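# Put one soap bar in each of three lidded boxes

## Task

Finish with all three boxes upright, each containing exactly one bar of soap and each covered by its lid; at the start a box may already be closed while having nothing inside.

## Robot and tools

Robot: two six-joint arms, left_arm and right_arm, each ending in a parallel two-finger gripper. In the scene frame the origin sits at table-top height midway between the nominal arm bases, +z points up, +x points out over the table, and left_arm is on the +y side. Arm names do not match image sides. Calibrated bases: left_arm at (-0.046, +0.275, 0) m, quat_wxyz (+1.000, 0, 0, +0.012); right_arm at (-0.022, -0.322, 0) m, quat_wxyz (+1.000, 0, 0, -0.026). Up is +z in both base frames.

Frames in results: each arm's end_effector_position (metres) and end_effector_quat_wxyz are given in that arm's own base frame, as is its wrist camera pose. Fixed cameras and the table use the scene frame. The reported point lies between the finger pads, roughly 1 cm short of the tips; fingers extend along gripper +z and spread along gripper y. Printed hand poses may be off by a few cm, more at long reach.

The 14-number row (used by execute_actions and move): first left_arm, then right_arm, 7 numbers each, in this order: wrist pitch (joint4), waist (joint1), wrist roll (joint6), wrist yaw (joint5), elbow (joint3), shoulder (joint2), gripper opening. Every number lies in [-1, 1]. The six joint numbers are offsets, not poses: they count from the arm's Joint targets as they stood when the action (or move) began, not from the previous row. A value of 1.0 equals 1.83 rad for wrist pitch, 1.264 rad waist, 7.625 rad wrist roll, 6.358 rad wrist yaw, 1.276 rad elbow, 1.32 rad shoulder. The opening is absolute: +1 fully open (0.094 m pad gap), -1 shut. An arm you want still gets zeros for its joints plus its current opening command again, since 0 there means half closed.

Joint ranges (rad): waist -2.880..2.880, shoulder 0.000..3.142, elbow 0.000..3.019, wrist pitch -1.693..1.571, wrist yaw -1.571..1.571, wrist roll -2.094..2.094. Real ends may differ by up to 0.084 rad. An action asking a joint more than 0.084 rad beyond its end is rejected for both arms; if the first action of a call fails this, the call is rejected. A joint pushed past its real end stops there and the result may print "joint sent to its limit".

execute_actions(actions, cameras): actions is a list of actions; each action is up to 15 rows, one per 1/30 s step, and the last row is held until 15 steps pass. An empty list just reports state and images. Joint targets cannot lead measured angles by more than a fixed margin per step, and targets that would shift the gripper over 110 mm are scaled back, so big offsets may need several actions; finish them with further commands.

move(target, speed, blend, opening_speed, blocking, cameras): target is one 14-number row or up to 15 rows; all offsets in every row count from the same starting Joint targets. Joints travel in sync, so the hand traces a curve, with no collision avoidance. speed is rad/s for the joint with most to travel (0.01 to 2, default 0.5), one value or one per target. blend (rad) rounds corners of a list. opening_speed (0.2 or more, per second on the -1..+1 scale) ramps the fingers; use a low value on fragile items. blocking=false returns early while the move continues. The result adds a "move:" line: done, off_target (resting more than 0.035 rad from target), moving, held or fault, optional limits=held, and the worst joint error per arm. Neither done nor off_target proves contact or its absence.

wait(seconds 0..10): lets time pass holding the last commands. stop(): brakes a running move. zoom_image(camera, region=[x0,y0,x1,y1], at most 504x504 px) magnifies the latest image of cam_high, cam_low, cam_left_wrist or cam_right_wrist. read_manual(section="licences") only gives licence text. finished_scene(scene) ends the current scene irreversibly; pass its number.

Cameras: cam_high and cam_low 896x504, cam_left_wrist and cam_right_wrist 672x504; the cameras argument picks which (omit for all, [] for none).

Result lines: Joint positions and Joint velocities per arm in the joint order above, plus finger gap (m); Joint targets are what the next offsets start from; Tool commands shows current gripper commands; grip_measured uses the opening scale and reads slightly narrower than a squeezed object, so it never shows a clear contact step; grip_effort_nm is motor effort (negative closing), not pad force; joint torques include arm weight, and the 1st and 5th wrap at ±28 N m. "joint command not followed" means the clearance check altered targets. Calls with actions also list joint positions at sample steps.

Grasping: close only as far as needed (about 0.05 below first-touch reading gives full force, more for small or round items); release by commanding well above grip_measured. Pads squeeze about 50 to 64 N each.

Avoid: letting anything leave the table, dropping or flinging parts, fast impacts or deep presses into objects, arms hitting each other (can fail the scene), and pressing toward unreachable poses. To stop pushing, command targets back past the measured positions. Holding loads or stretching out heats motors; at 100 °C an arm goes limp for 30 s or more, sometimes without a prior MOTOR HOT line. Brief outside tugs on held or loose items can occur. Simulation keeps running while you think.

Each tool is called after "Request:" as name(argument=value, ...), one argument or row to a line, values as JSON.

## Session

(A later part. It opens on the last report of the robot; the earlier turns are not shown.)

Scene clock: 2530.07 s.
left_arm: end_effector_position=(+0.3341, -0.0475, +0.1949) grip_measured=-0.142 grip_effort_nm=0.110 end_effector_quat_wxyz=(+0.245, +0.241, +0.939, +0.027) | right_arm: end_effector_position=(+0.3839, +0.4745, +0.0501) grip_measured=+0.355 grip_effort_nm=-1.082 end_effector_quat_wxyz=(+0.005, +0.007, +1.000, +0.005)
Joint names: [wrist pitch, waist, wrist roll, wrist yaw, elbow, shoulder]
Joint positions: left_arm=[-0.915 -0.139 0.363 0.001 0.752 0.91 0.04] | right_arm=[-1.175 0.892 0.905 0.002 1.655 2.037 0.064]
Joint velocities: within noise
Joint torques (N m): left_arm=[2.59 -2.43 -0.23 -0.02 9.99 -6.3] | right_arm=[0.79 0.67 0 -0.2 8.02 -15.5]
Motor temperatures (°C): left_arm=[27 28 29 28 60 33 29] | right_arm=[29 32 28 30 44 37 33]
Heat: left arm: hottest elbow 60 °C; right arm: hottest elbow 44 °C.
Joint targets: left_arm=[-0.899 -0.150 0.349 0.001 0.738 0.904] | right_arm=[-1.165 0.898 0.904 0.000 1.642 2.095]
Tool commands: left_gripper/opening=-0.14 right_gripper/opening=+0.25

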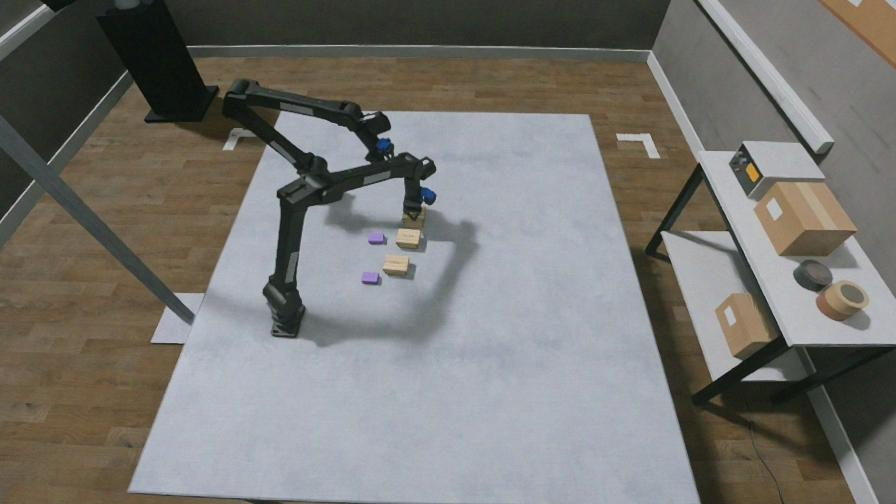

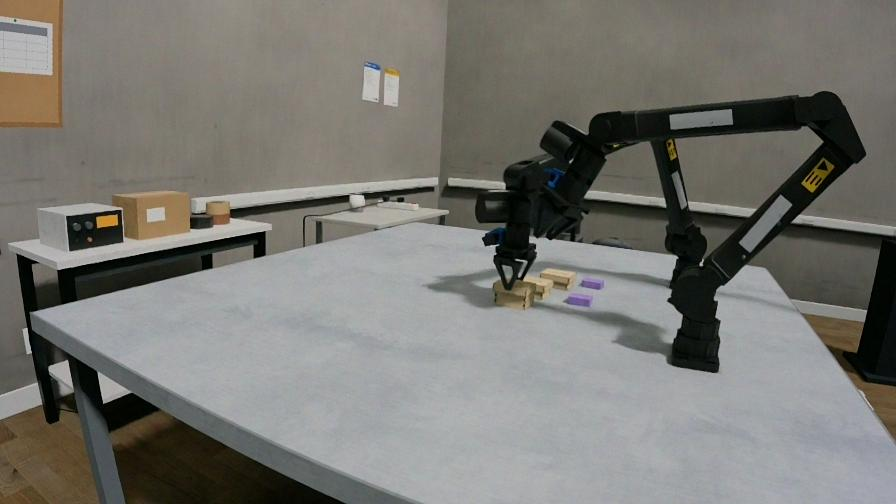

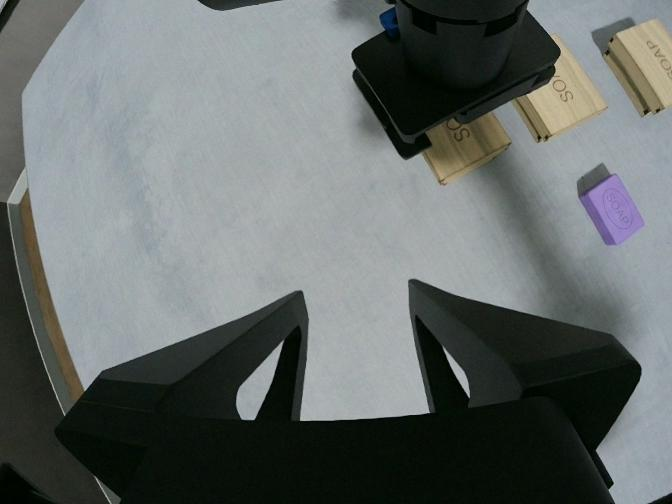

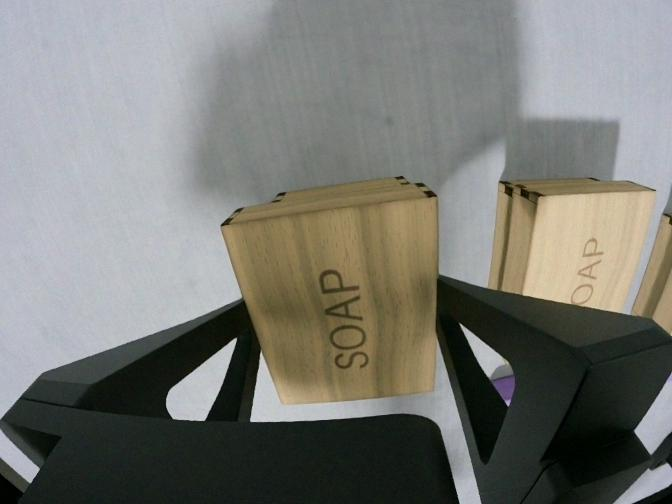

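Request:
move(
  target=[
    [0,0,0,0,0,0,-0.14,0,0,0,0,0,-0.017,0.25],
    [0,0,0,0,0,0,-0.14,0,0,0,0,0,-0.017,0.42],
  ],
  opening_speed=0.2,
  speed=0.1,
  cameras=["cam_low","cam_right_wrist"],
)

Request:
zoom_image(
  camera="cam_low",
  region=[478, 255, 548, 315],
)

Scene clock: 2561.43 s.
left_arm: end_effector_position=(+0.3341, -0.0475, +0.1949) grip_measured=-0.142 grip_effort_nm=0.105 end_effector_quat_wxyz=(+0.245, +0.241, +0.939, +0.027) | right_arm: end_effector_position=(+0.3842, +0.4749, +0.0499) grip_measured=+0.418 grip_effort_nm=0.032 end_effector_quat_wxyz=(+0.005, +0.007, +1.000, +0.006)
Joint names: [wrist pitch, waist, wrist roll, wrist yaw, elbow, shoulder]
Joint positions: left_arm=[-0.915 -0.139 0.363 0.001 0.752 0.91 0.04] | right_arm=[-1.173 0.892 0.905 0.002 1.655 2.037 0.067]
Joint velocities: within noise
Joint torques (N m): left_arm=[2.61 -2.37 -0.23 -0.01 9.99 -6.24] | right_arm=[0.72 0.67 0 -0.17 8.01 -16.67]
Motor temperatures (°C): left_arm=[27 28 29 28 58 32 29] | right_arm=[29 32 28 30 44 37 33]
Heat: left arm: hottest elbow 58 °C; right arm: hottest elbow 44 °C.
Joint targets: left_arm=[-0.899 -0.150 0.350 0.001 0.738 0.904] | right_arm=[-1.164 0.898 0.904 -0.001 1.642 2.073]
move: off_target (right_arm); target 2's new numbers were sent with right_arm's shoulder 0.036 rad from that target; right_arm: the shoulder is farthest, 0.036 rad from its target
Images, in order (width x height): cam_low 896x504, cam_right_wrist 672x504.

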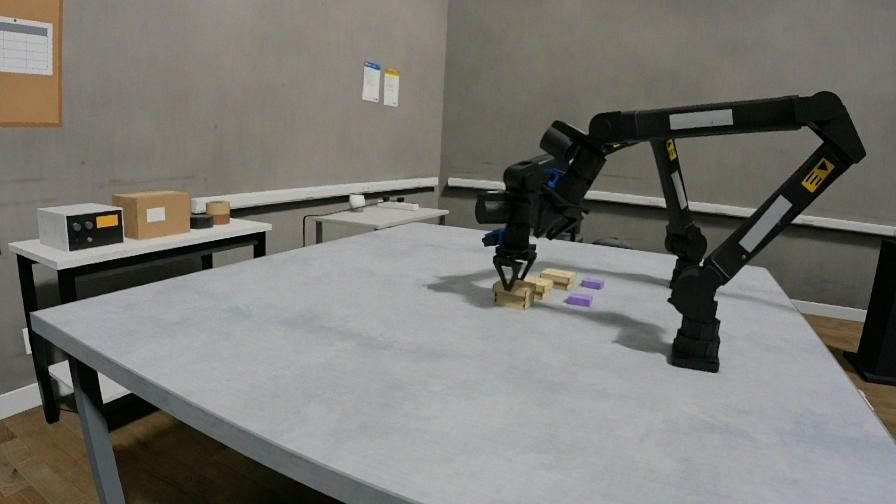

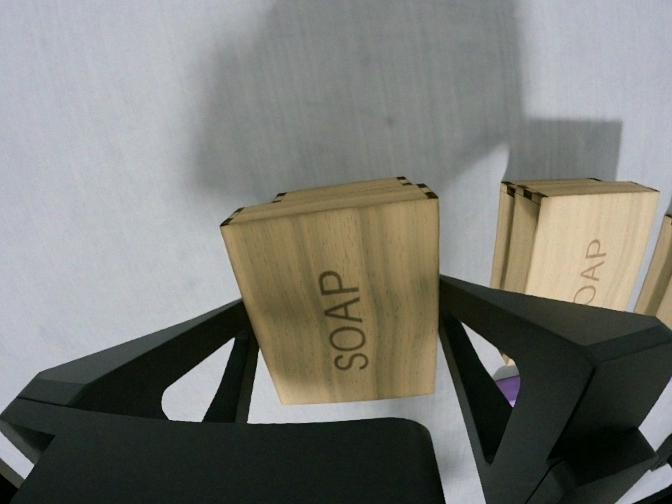

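Scaled by 7.200 from the camera's 896x504 image, which has a finer 1280x720 frame.

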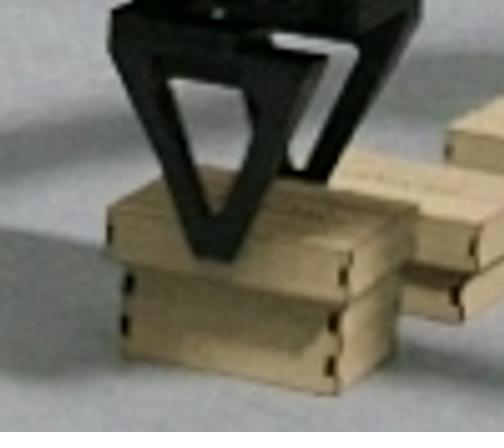

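Request:
move(
  target=[
    [0,0,0,0,0,0,-0.14,0.0085,0.004,0,0,0,0,0.42],
    [0,0,0,0,0,0,-0.14,-0.0115,-0.009,0,0,0,0,0.42],
    [0,0,0,0,0,0,-0.14,0,0,0,0,0,0,0.42],
  ],
  speed=0.01,
  cameras=["cam_low","cam_right_wrist"],
)

Request:
zoom_image(
  camera="cam_low",
  region=[478, 255, 548, 315],
)

Request:
zoom_image(
  camera="cam_right_wrist",
  region=[200, 130, 460, 260],
)

Scene clock: 2581.03 s.
left_arm: end_effector_position=(+0.3341, -0.0475, +0.1949) grip_measured=-0.142 grip_effort_nm=0.105 end_effector_quat_wxyz=(+0.245, +0.241, +0.939, +0.027) | right_arm: end_effector_position=(+0.3827, +0.4753, +0.0495) grip_measured=+0.419 grip_effort_nm=0.032 end_effector_quat_wxyz=(+0.004, +0.006, +1.000, +0.004)
Joint names: [wrist pitch, waist, wrist roll, wrist yaw, elbow, shoulder]
Joint positions: left_arm=[-0.915 -0.139 0.362 0.001 0.752 0.91 0.04] | right_arm=[-1.175 0.894 0.905 0.002 1.655 2.038 0.067]
Joint velocities: within noise
Joint torques (N m): left_arm=[2.61 -2.43 -0.23 -0.01 9.99 -6.3] | right_arm=[0.79 0.44 0 -0.19 7.99 -17.38]
Motor temperatures (°C): left_arm=[27 28 29 28 57 32 29] | right_arm=[29 32 28 30 44 38 32]
Heat: left arm: hottest elbow 57 °C; right arm: hottest elbow 44 °C.
Joint targets: left_arm=[-0.899 -0.150 0.349 0.001 0.738 0.904] | right_arm=[-1.164 0.898 0.904 0.000 1.642 2.073]
move: done
Images, in order (width x height): cam_low 896x504, cam_right_wrist 672x504.

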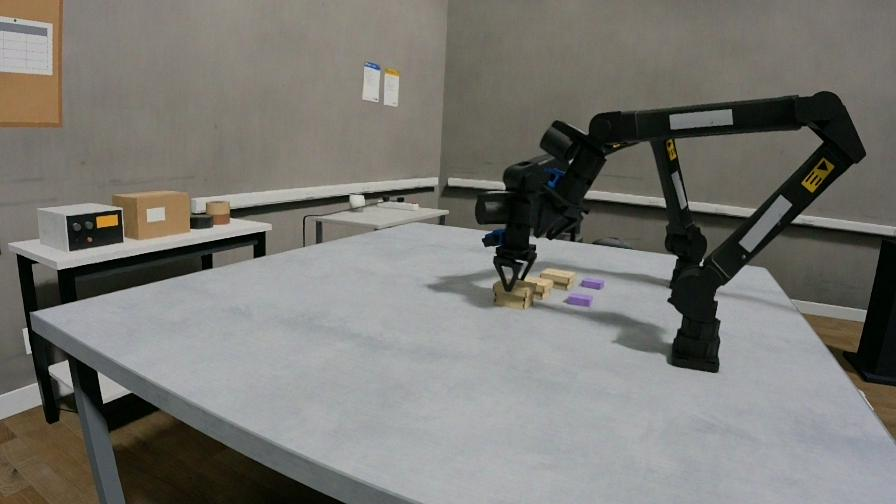

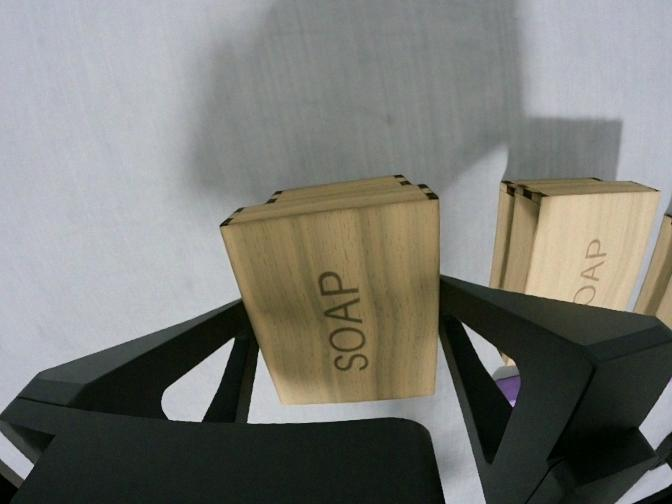

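Scaled by 7.200 from the camera's 896x504 image, which has a finer 1280x720 frame.

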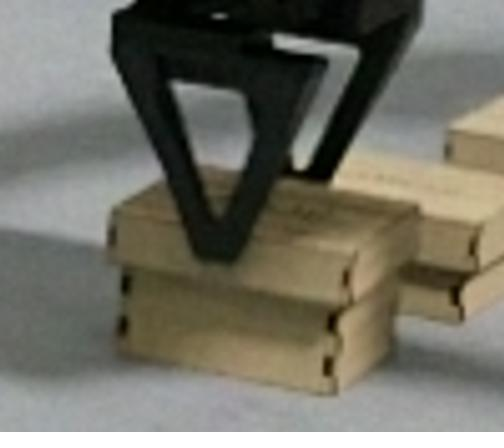

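Scaled by 1.938 from the camera's 672x504 image, which has a finer 960x720 frame.

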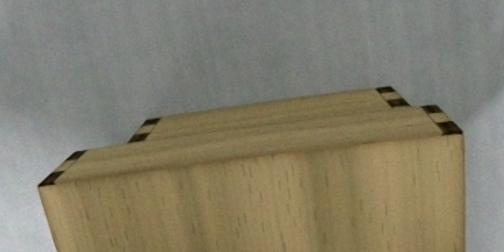

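Request:
move(
  target=[
    [0,0,0,0,0,0,-0.14,0.0077,0,0,0,0,0,0.42],
    [0,0,0,0,0,0,-0.14,0.0077,-0.0095,0,0,0,0,0.42],
    [0,0,0,0,0,0,-0.14,0,-0.0105,0,0,0,0,0.42],
    [0,0,0,0,0,0,-0.14,-0.0077,-0.0105,0,0,0,0,0.42],
    [0,0,0,0,0,0,-0.14,-0.0077,0.004,0,0,0,0,0.42],
    [0,0,0,0,0,0,-0.14,0.009,0.006,0,0,0,0,0.42],
    [0,0,0,0,0,0,-0.14,0.005,-0.0085,0,0,0,0,0.42],
  ],
  speed=0.015,
  cameras=["cam_low","cam_right_wrist"],
)

Request:
zoom_image(
  camera="cam_low",
  region=[478, 255, 548, 315],
)

Request:
zoom_image(
  camera="cam_right_wrist",
  region=[200, 130, 460, 260],
)

Scene clock: 2623.23 s.
left_arm: end_effector_position=(+0.3341, -0.0475, +0.1949) grip_measured=-0.142 grip_effort_nm=0.115 end_effector_quat_wxyz=(+0.245, +0.241, +0.939, +0.027) | right_arm: end_effector_position=(+0.3841, +0.4778, +0.0493) grip_measured=+0.419 grip_effort_nm=0.017 end_effector_quat_wxyz=(+0.008, +0.005, +1.000, +0.009)
Joint names: [wrist pitch, waist, wrist roll, wrist yaw, elbow, shoulder]
Joint positions: left_arm=[-0.915 -0.139 0.362 0.001 0.752 0.91 0.04] | right_arm=[-1.164 0.895 0.905 0.002 1.655 2.038 0.067]
Joint velocities: within noise
Joint torques (N m): left_arm=[2.61 -2.43 -0.23 -0.01 9.99 -6.36] | right_arm=[0.73 -0.56 0 -0.19 8.02 -17.44]
Motor temperatures (°C): left_arm=[27 28 29 28 56 32 29] | right_arm=[29 32 28 30 44 38 31]
Heat: left arm: hottest elbow 56 °C; right arm: hottest elbow 44 °C.
Joint targets: left_arm=[-0.899 -0.150 0.349 0.001 0.738 0.904] | right_arm=[-1.155 0.888 0.904 0.000 1.642 2.073]
move: done
Images, in order (width x height): cam_low 896x504, cam_right_wrist 672x504.

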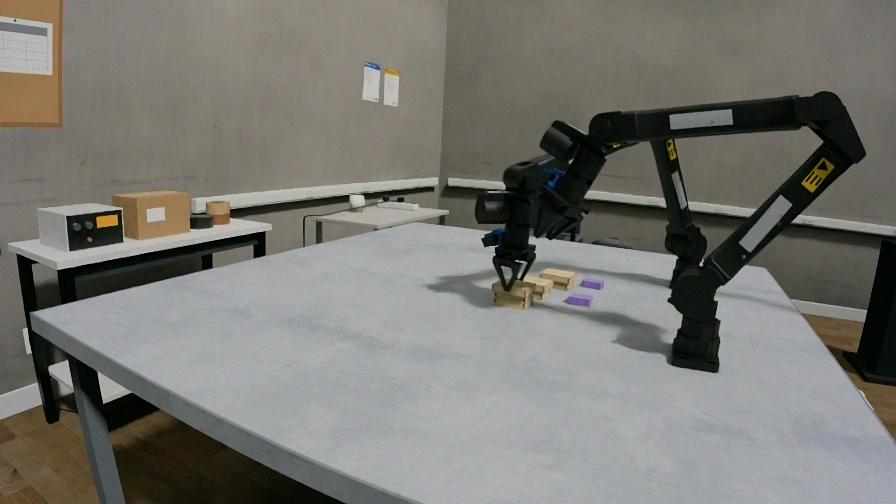

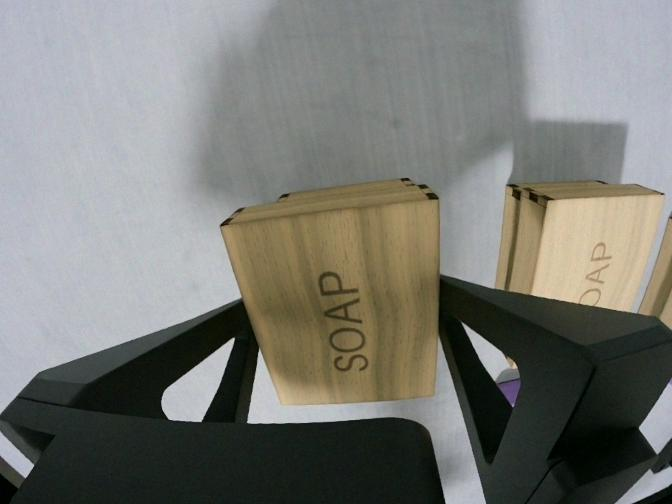

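Scaled by 7.200 from the camera's 896x504 image, which has a finer 1280x720 frame.

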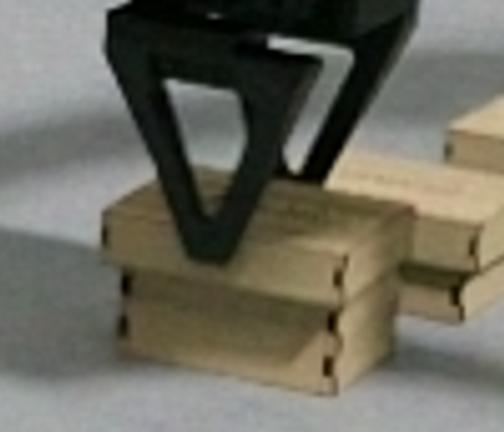

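Scaled by 1.938 from the camera's 672x504 image, which has a finer 960x720 frame.

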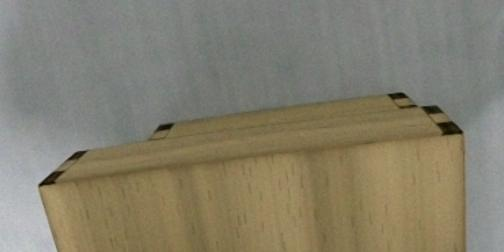

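Request:
move(
  target=[
    [0,0,0,0,0,0,-0.14,-0.013,0,0,0,0,0,0.42],
    [0,0,0,0,0,0,-0.14,0.001,-0.0008,0,0,0,0,0.42],
    [0,0,0,0,0,0,-0.14,-0.013,-0.0012,0,0,0,0,0.42],
    [0,0,0,0,0,0,-0.14,0.001,-0.002,0,0,0,0,0.42],
    [0,0,0,0,0,0,-0.14,-0.013,-0.0024,0,0,0,0,0.42],
  ],
  speed=0.018,
  cameras=["cam_low","cam_right_wrist"],
)

Request:
zoom_image(
  camera="cam_low",
  region=[478, 255, 548, 315],
)

Request:
zoom_image(
  camera="cam_right_wrist",
  region=[200, 130, 460, 260],
)

Scene clock: 2651.30 s.
left_arm: end_effector_position=(+0.3341, -0.0475, +0.1949) grip_measured=-0.142 grip_effort_nm=0.115 end_effector_quat_wxyz=(+0.245, +0.241, +0.939, +0.027) | right_arm: end_effector_position=(+0.3843, +0.4758, +0.0493) grip_measured=+0.419 grip_effort_nm=0.012 end_effector_quat_wxyz=(+0.006, +0.006, +1.000, +0.007)
Joint names: [wrist pitch, waist, wrist roll, wrist yaw, elbow, shoulder]
Joint positions: left_arm=[-0.915 -0.139 0.362 0.001 0.752 0.91 0.04] | right_arm=[-1.17 0.893 0.905 0.001 1.655 2.038 0.067]
Joint velocities: within noise
Joint torques (N m): left_arm=[2.59 -2.37 -0.23 -0.01 9.99 -6.24] | right_arm=[0.08 -0.62 0.01 -0.19 8.01 -17.44]
Motor temperatures (°C): left_arm=[27 28 29 28 55 32 29] | right_arm=[29 32 28 30 44 38 31]
Heat: left arm: hottest elbow 55 °C; right arm: hottest elbow 44 °C.
Joint targets: left_arm=[-0.899 -0.150 0.349 0.001 0.738 0.904] | right_arm=[-1.179 0.885 0.904 -0.001 1.642 2.073]
move: done
Images, in order (width x height): cam_low 896x504, cam_right_wrist 672x504.

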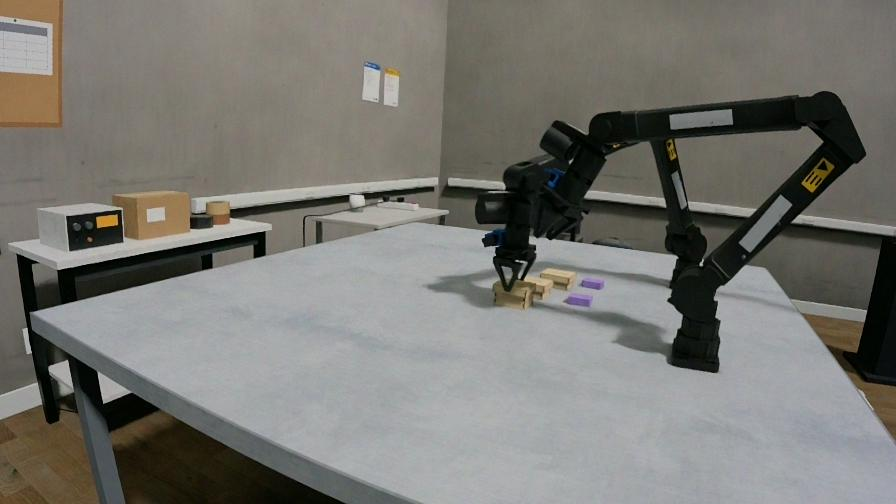

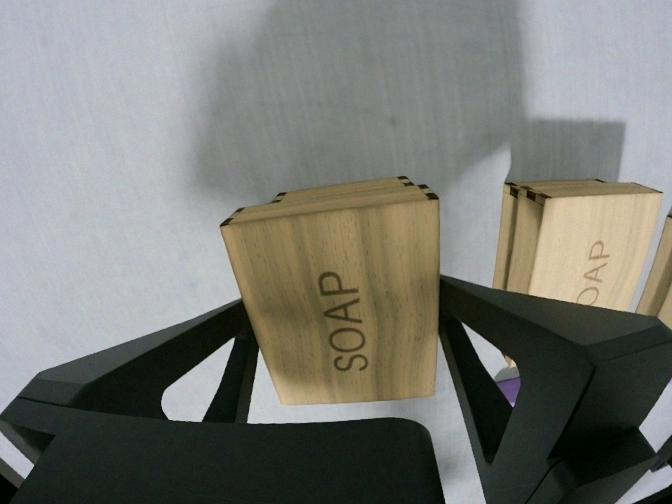

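Scaled by 7.200 from the camera's 896x504 image, which has a finer 1280x720 frame.

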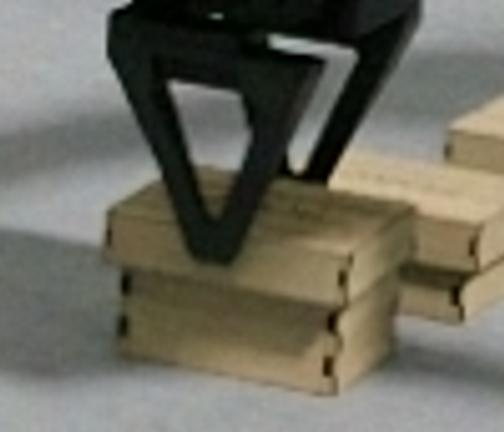

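Scaled by 1.938 from the camera's 672x504 image, which has a finer 960x720 frame.

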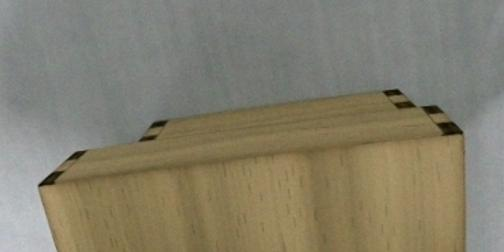

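Request:
move(
  target=[
    [0,0,0,0,0,0,-0.14,-0.006,0,0,0,0,0,0.42],
    [0,0,0,0,0,0,-0.14,-0.006,-0.0015,0,0,0,0,0.42],
    [0,0,0,0,0,0,-0.14,0.008,-0.0015,0,0,0,0,0.42],
    [0,0,0,0,0,0,-0.14,0.008,0.0125,0,0,0,0,0.42],
    [0,0,0,0,0,0,-0.14,-0.006,0.0125,0,0,0,0,0.42],
    [0,0,0,0,0,0,-0.14,0.008,0.0135,0,0,0,0,0.42],
    [0,0,0,0,0,0,-0.14,-0.006,0.0135,0,0,0,0,0.42],
  ],
  speed=0.02,
  cameras=["cam_low","cam_right_wrist"],
)

Request:
zoom_image(
  camera="cam_low",
  region=[478, 255, 548, 315],
)

Request:
zoom_image(
  camera="cam_right_wrist",
  region=[200, 130, 460, 260],
)

Scene clock: 2673.23 s.
left_arm: end_effector_position=(+0.3341, -0.0475, +0.1949) grip_measured=-0.142 grip_effort_nm=0.115 end_effector_quat_wxyz=(+0.245, +0.241, +0.939, +0.027) | right_arm: end_effector_position=(+0.3816, +0.4743, +0.0490) grip_measured=+0.419 grip_effort_nm=0.007 end_effector_quat_wxyz=(+0.002, +0.005, +1.000, +0.002)
Joint names: [wrist pitch, waist, wrist roll, wrist yaw, elbow, shoulder]
Joint positions: left_arm=[-0.915 -0.139 0.362 0.001 0.752 0.91 0.04] | right_arm=[-1.181 0.894 0.905 0.001 1.655 2.038 0.067]
Joint velocities: within noise
Joint torques (N m): left_arm=[2.61 -2.37 -0.23 -0.02 10 -6.24] | right_arm=[0.03 0.67 0.01 -0.18 7.98 -17.49]
Motor temperatures (°C): left_arm=[27 28 29 28 55 32 29] | right_arm=[29 32 28 30 44 38 31]
Heat: left arm: hottest elbow 55 °C; right arm: hottest elbow 44 °C.
Joint targets: left_arm=[-0.899 -0.150 0.349 0.001 0.738 0.904] | right_arm=[-1.190 0.901 0.904 0.000 1.642 2.073]
move: done
Images, in order (width x height): cam_low 896x504, cam_right_wrist 672x504.

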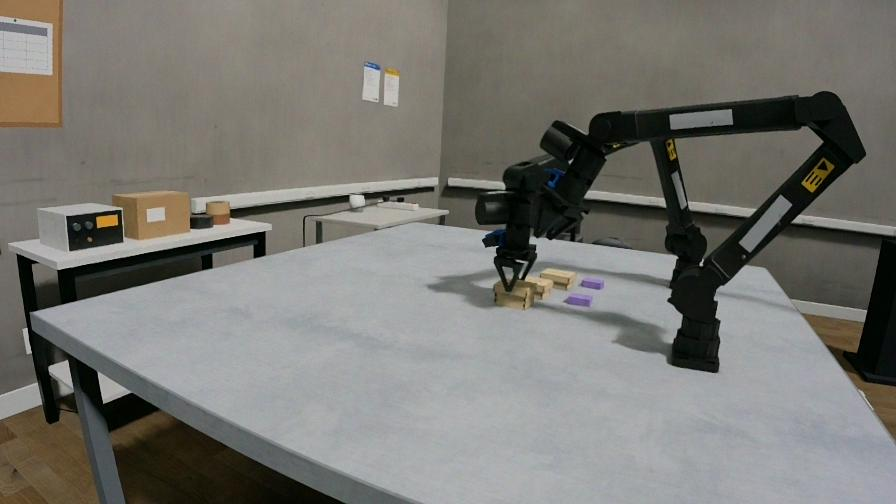

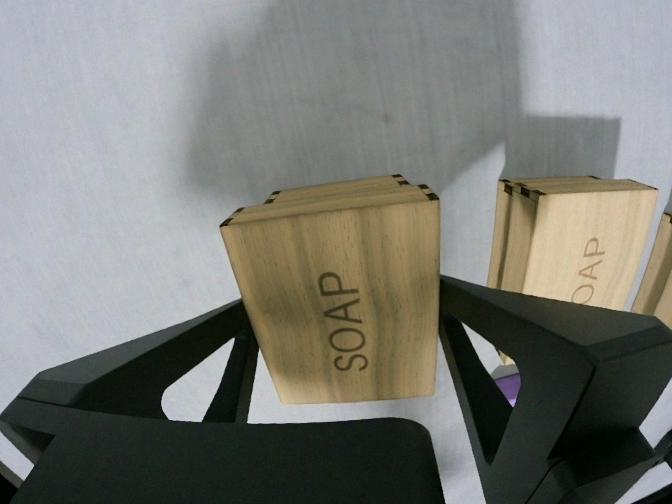

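Scaled by 7.200 from the camera's 896x504 image, which has a finer 1280x720 frame.

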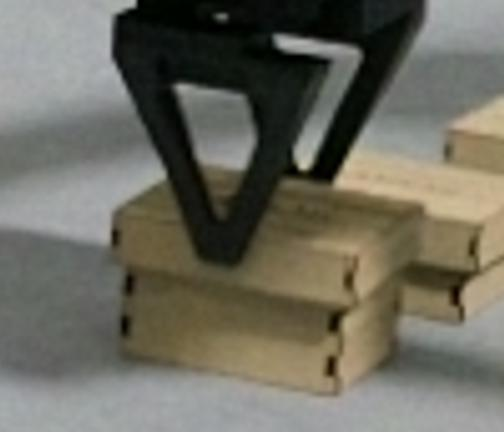

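Scaled by 1.938 from the camera's 672x504 image, which has a finer 960x720 frame.

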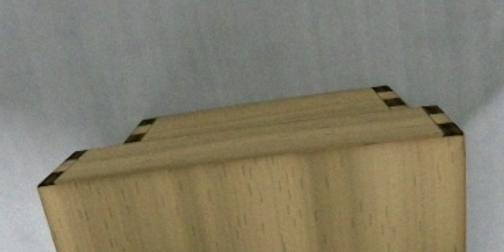

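Request:
move(
  target=[
    [0,0,0,0,0,0,-0.14,0.0175,-0.0119,0,0,0,0,0.445],
    [0,0,0,0,0,0,-0.14,0,-0.0119,0,0,0,0,0.445],
    [0,0,0,0,0,0,-0.14,0.0185,-0.0127,0,0,0,0,0.445],
    [0,0,0,0,0,0,-0.14,0,-0.0135,0,0,0,0,0.445],
    [0,0,0,0,0,0,-0.14,0.0185,-0.0143,0,0,0,0,0.445],
    [0,0,0,0,0,0,-0.14,0,-0.0151,0,0,0,0,0.445],
    [0,0,0,0,0,0,-0.14,0.0185,-0.0159,0,0,0,0,0.445],
    [0,0,0,0,0,0,-0.14,0,-0.0167,0,0,0,0,0.445],
  ],
  speed=0.04,
  opening_speed=0.2,
  cameras=["cam_low","cam_right_wrist"],
)

Request:
zoom_image(
  camera="cam_low",
  region=[478, 255, 548, 315],
)

Request:
zoom_image(
  camera="cam_right_wrist",
  region=[200, 130, 460, 260],
)

Scene clock: 2711.50 s.
left_arm: end_effector_position=(+0.3341, -0.0475, +0.1949) grip_measured=-0.142 grip_effort_nm=0.120 end_effector_quat_wxyz=(+0.245, +0.241, +0.939, +0.027) | right_arm: end_effector_position=(+0.3843, +0.4722, +0.0472) grip_measured=+0.443 grip_effort_nm=0.037 end_effector_quat_wxyz=(+0.002, +0.008, +1.000, +0.001)
Joint names: [wrist pitch, waist, wrist roll, wrist yaw, elbow, shoulder]
Joint positions: left_arm=[-0.915 -0.139 0.362 0.001 0.752 0.91 0.04] | right_arm=[-1.18 0.889 0.905 0.001 1.655 2.042 0.068]
Joint velocities: within noise
Joint torques (N m): left_arm=[2.61 -2.37 -0.23 -0.01 9.99 -6.3] | right_arm=[-0.01 -0.67 0.01 -0.18 7.97 -17.67]
Motor temperatures (°C): left_arm=[27 28 29 28 54 32 29] | right_arm=[29 32 28 30 44 38 30]
Heat: left arm: hottest elbow 54 °C; right arm: hottest elbow 44 °C.
Joint targets: left_arm=[-0.899 -0.150 0.349 0.001 0.738 0.904] | right_arm=[-1.190 0.880 0.904 0.000 1.642 2.073]
move: done
Images, in order (width x height): cam_low 896x504, cam_right_wrist 672x504.

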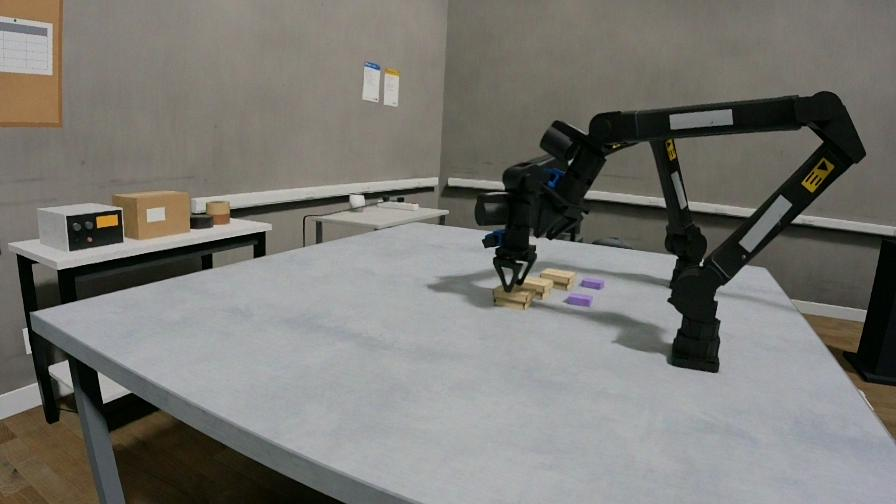

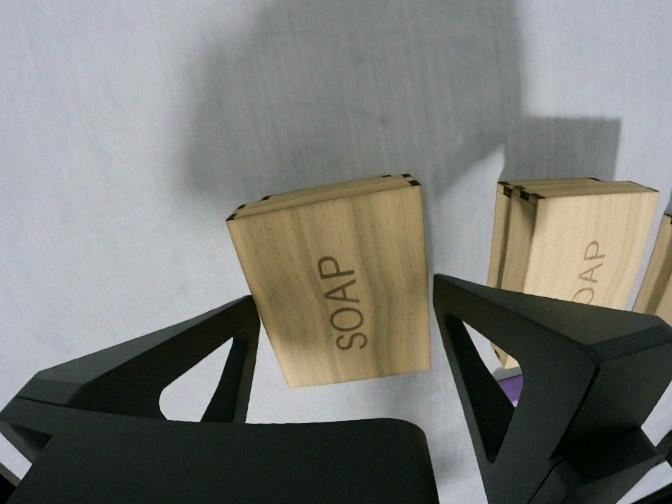

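Scaled by 7.200 from the camera's 896x504 image, which has a finer 1280x720 frame.

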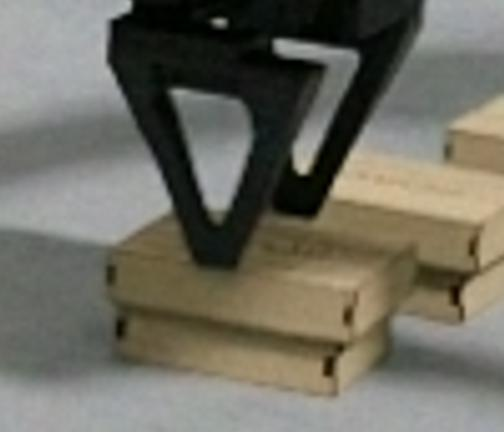

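Scaled by 1.938 from the camera's 672x504 image, which has a finer 960x720 frame.

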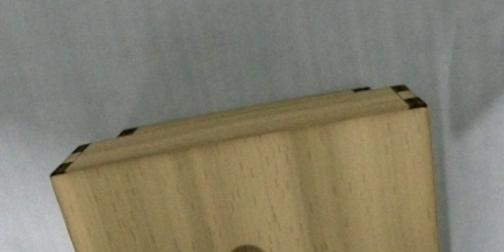

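Request:
move(
  target=[
    [0,0,0,0,0,0,-0.14,0,0,0,0,0,0,0.6],
    [0,0,0,0,0,0,-0.14,-0.0328,0,0,0,0.066,-0.055,0.6],
    [0,0,0,0,0,0,-0.14,-0.03,0,0,0,0.066,-0.3,0.6],
    [0,0,0,0,0,0,-0.14,-0.03,-0.5,0,0,0.066,-0.3,0.6],
  ],
  speed=[0.2,0.2,0.4,0.5],
  opening_speed=0.4,
)

Request:
zoom_image(
  camera="cam_low",
  region=[478, 240, 608, 325],
)

Request:
zoom_image(
  camera="cam_high",
  region=[340, 190, 460, 300],
)

Scene clock: 2725.57 s.
left_arm: end_effector_position=(+0.3341, -0.0475, +0.1949) grip_measured=-0.142 grip_effort_nm=0.110 end_effector_quat_wxyz=(+0.245, +0.241, +0.939, +0.027) | right_arm: end_effector_position=(+0.5717, +0.1406, +0.2662) grip_measured=+0.598 grip_effort_nm=0.032 end_effector_quat_wxyz=(+0.137, +0.321, +0.933, +0.088)
Joint names: [wrist pitch, waist, wrist roll, wrist yaw, elbow, shoulder]
Joint positions: left_arm=[-0.915 -0.139 0.362 0.001 0.752 0.91 0.04] | right_arm=[-1.241 0.242 0.905 0 1.67 1.673 0.075]
Joint velocities: within noise
Joint torques (N m): left_arm=[2.61 -2.37 -0.23 -0.01 10 -6.3] | right_arm=[0.79 0.62 -0.01 -0.12 15.15 -15.97]
Motor temperatures (°C): left_arm=[27 28 29 28 54 32 29] | right_arm=[29 32 28 30 44 39 30]
Heat: left arm: hottest elbow 54 °C; right arm: hottest elbow 44 °C.
Joint targets: left_arm=[-0.899 -0.150 0.349 0.001 0.738 0.904] | right_arm=[-1.245 0.248 0.904 0.000 1.726 1.677]
move: off_target (right_arm); right_arm: the elbow is farthest, 0.057 rad from its target

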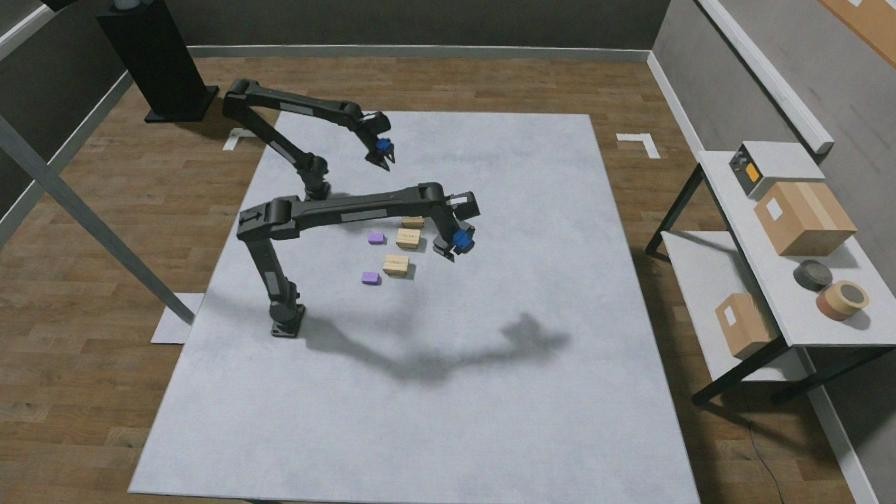

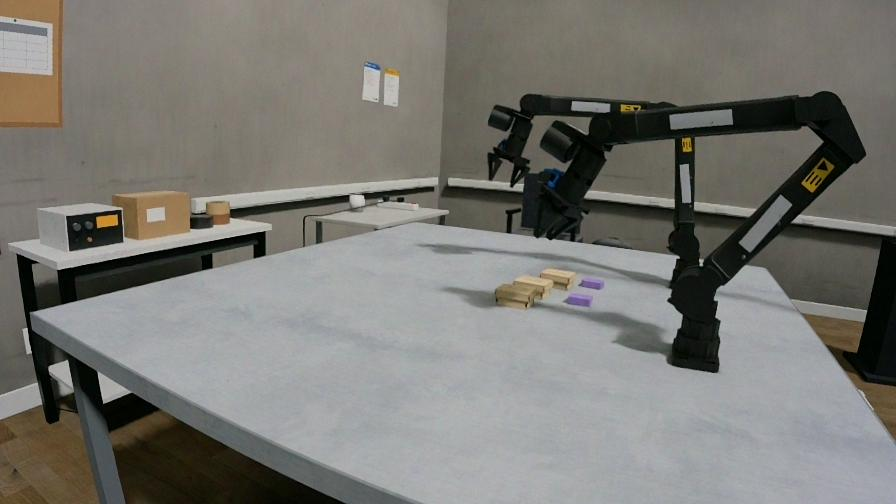

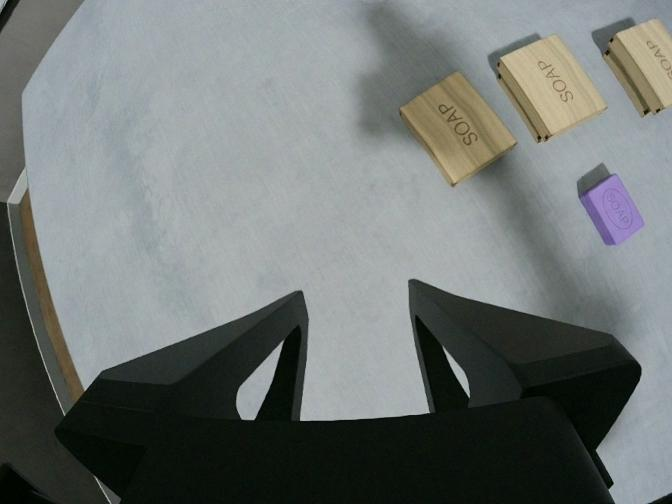

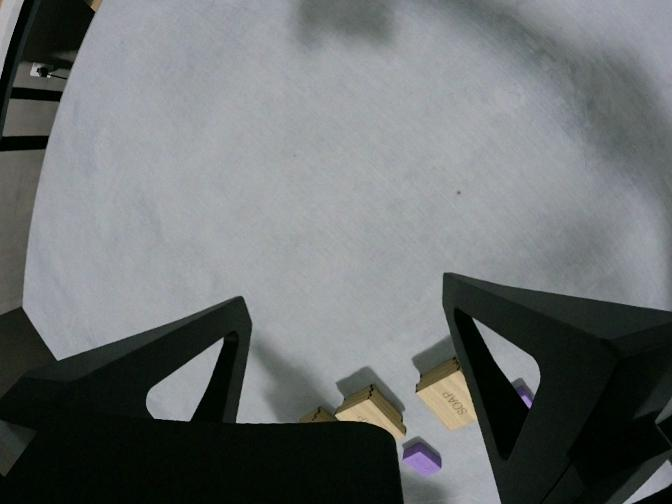

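Scaled by 3.877 from the camera's 896x504 image, which has a finer 1280x720 frame.

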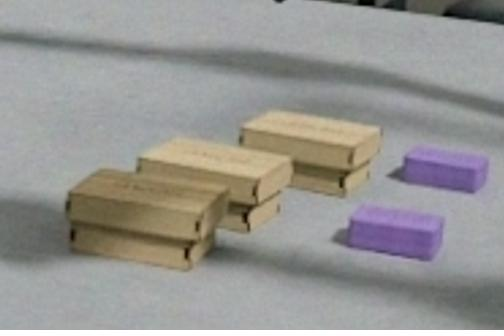

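Scaled by 4.200 from the camera's 896x504 image, which has a finer 1280x720 frame.

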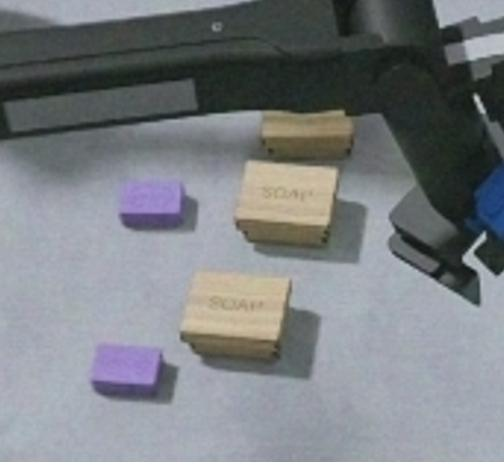

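All three seated.

Request:
finished_scene(
  scene=1,
)

The scene is finished: the task was done.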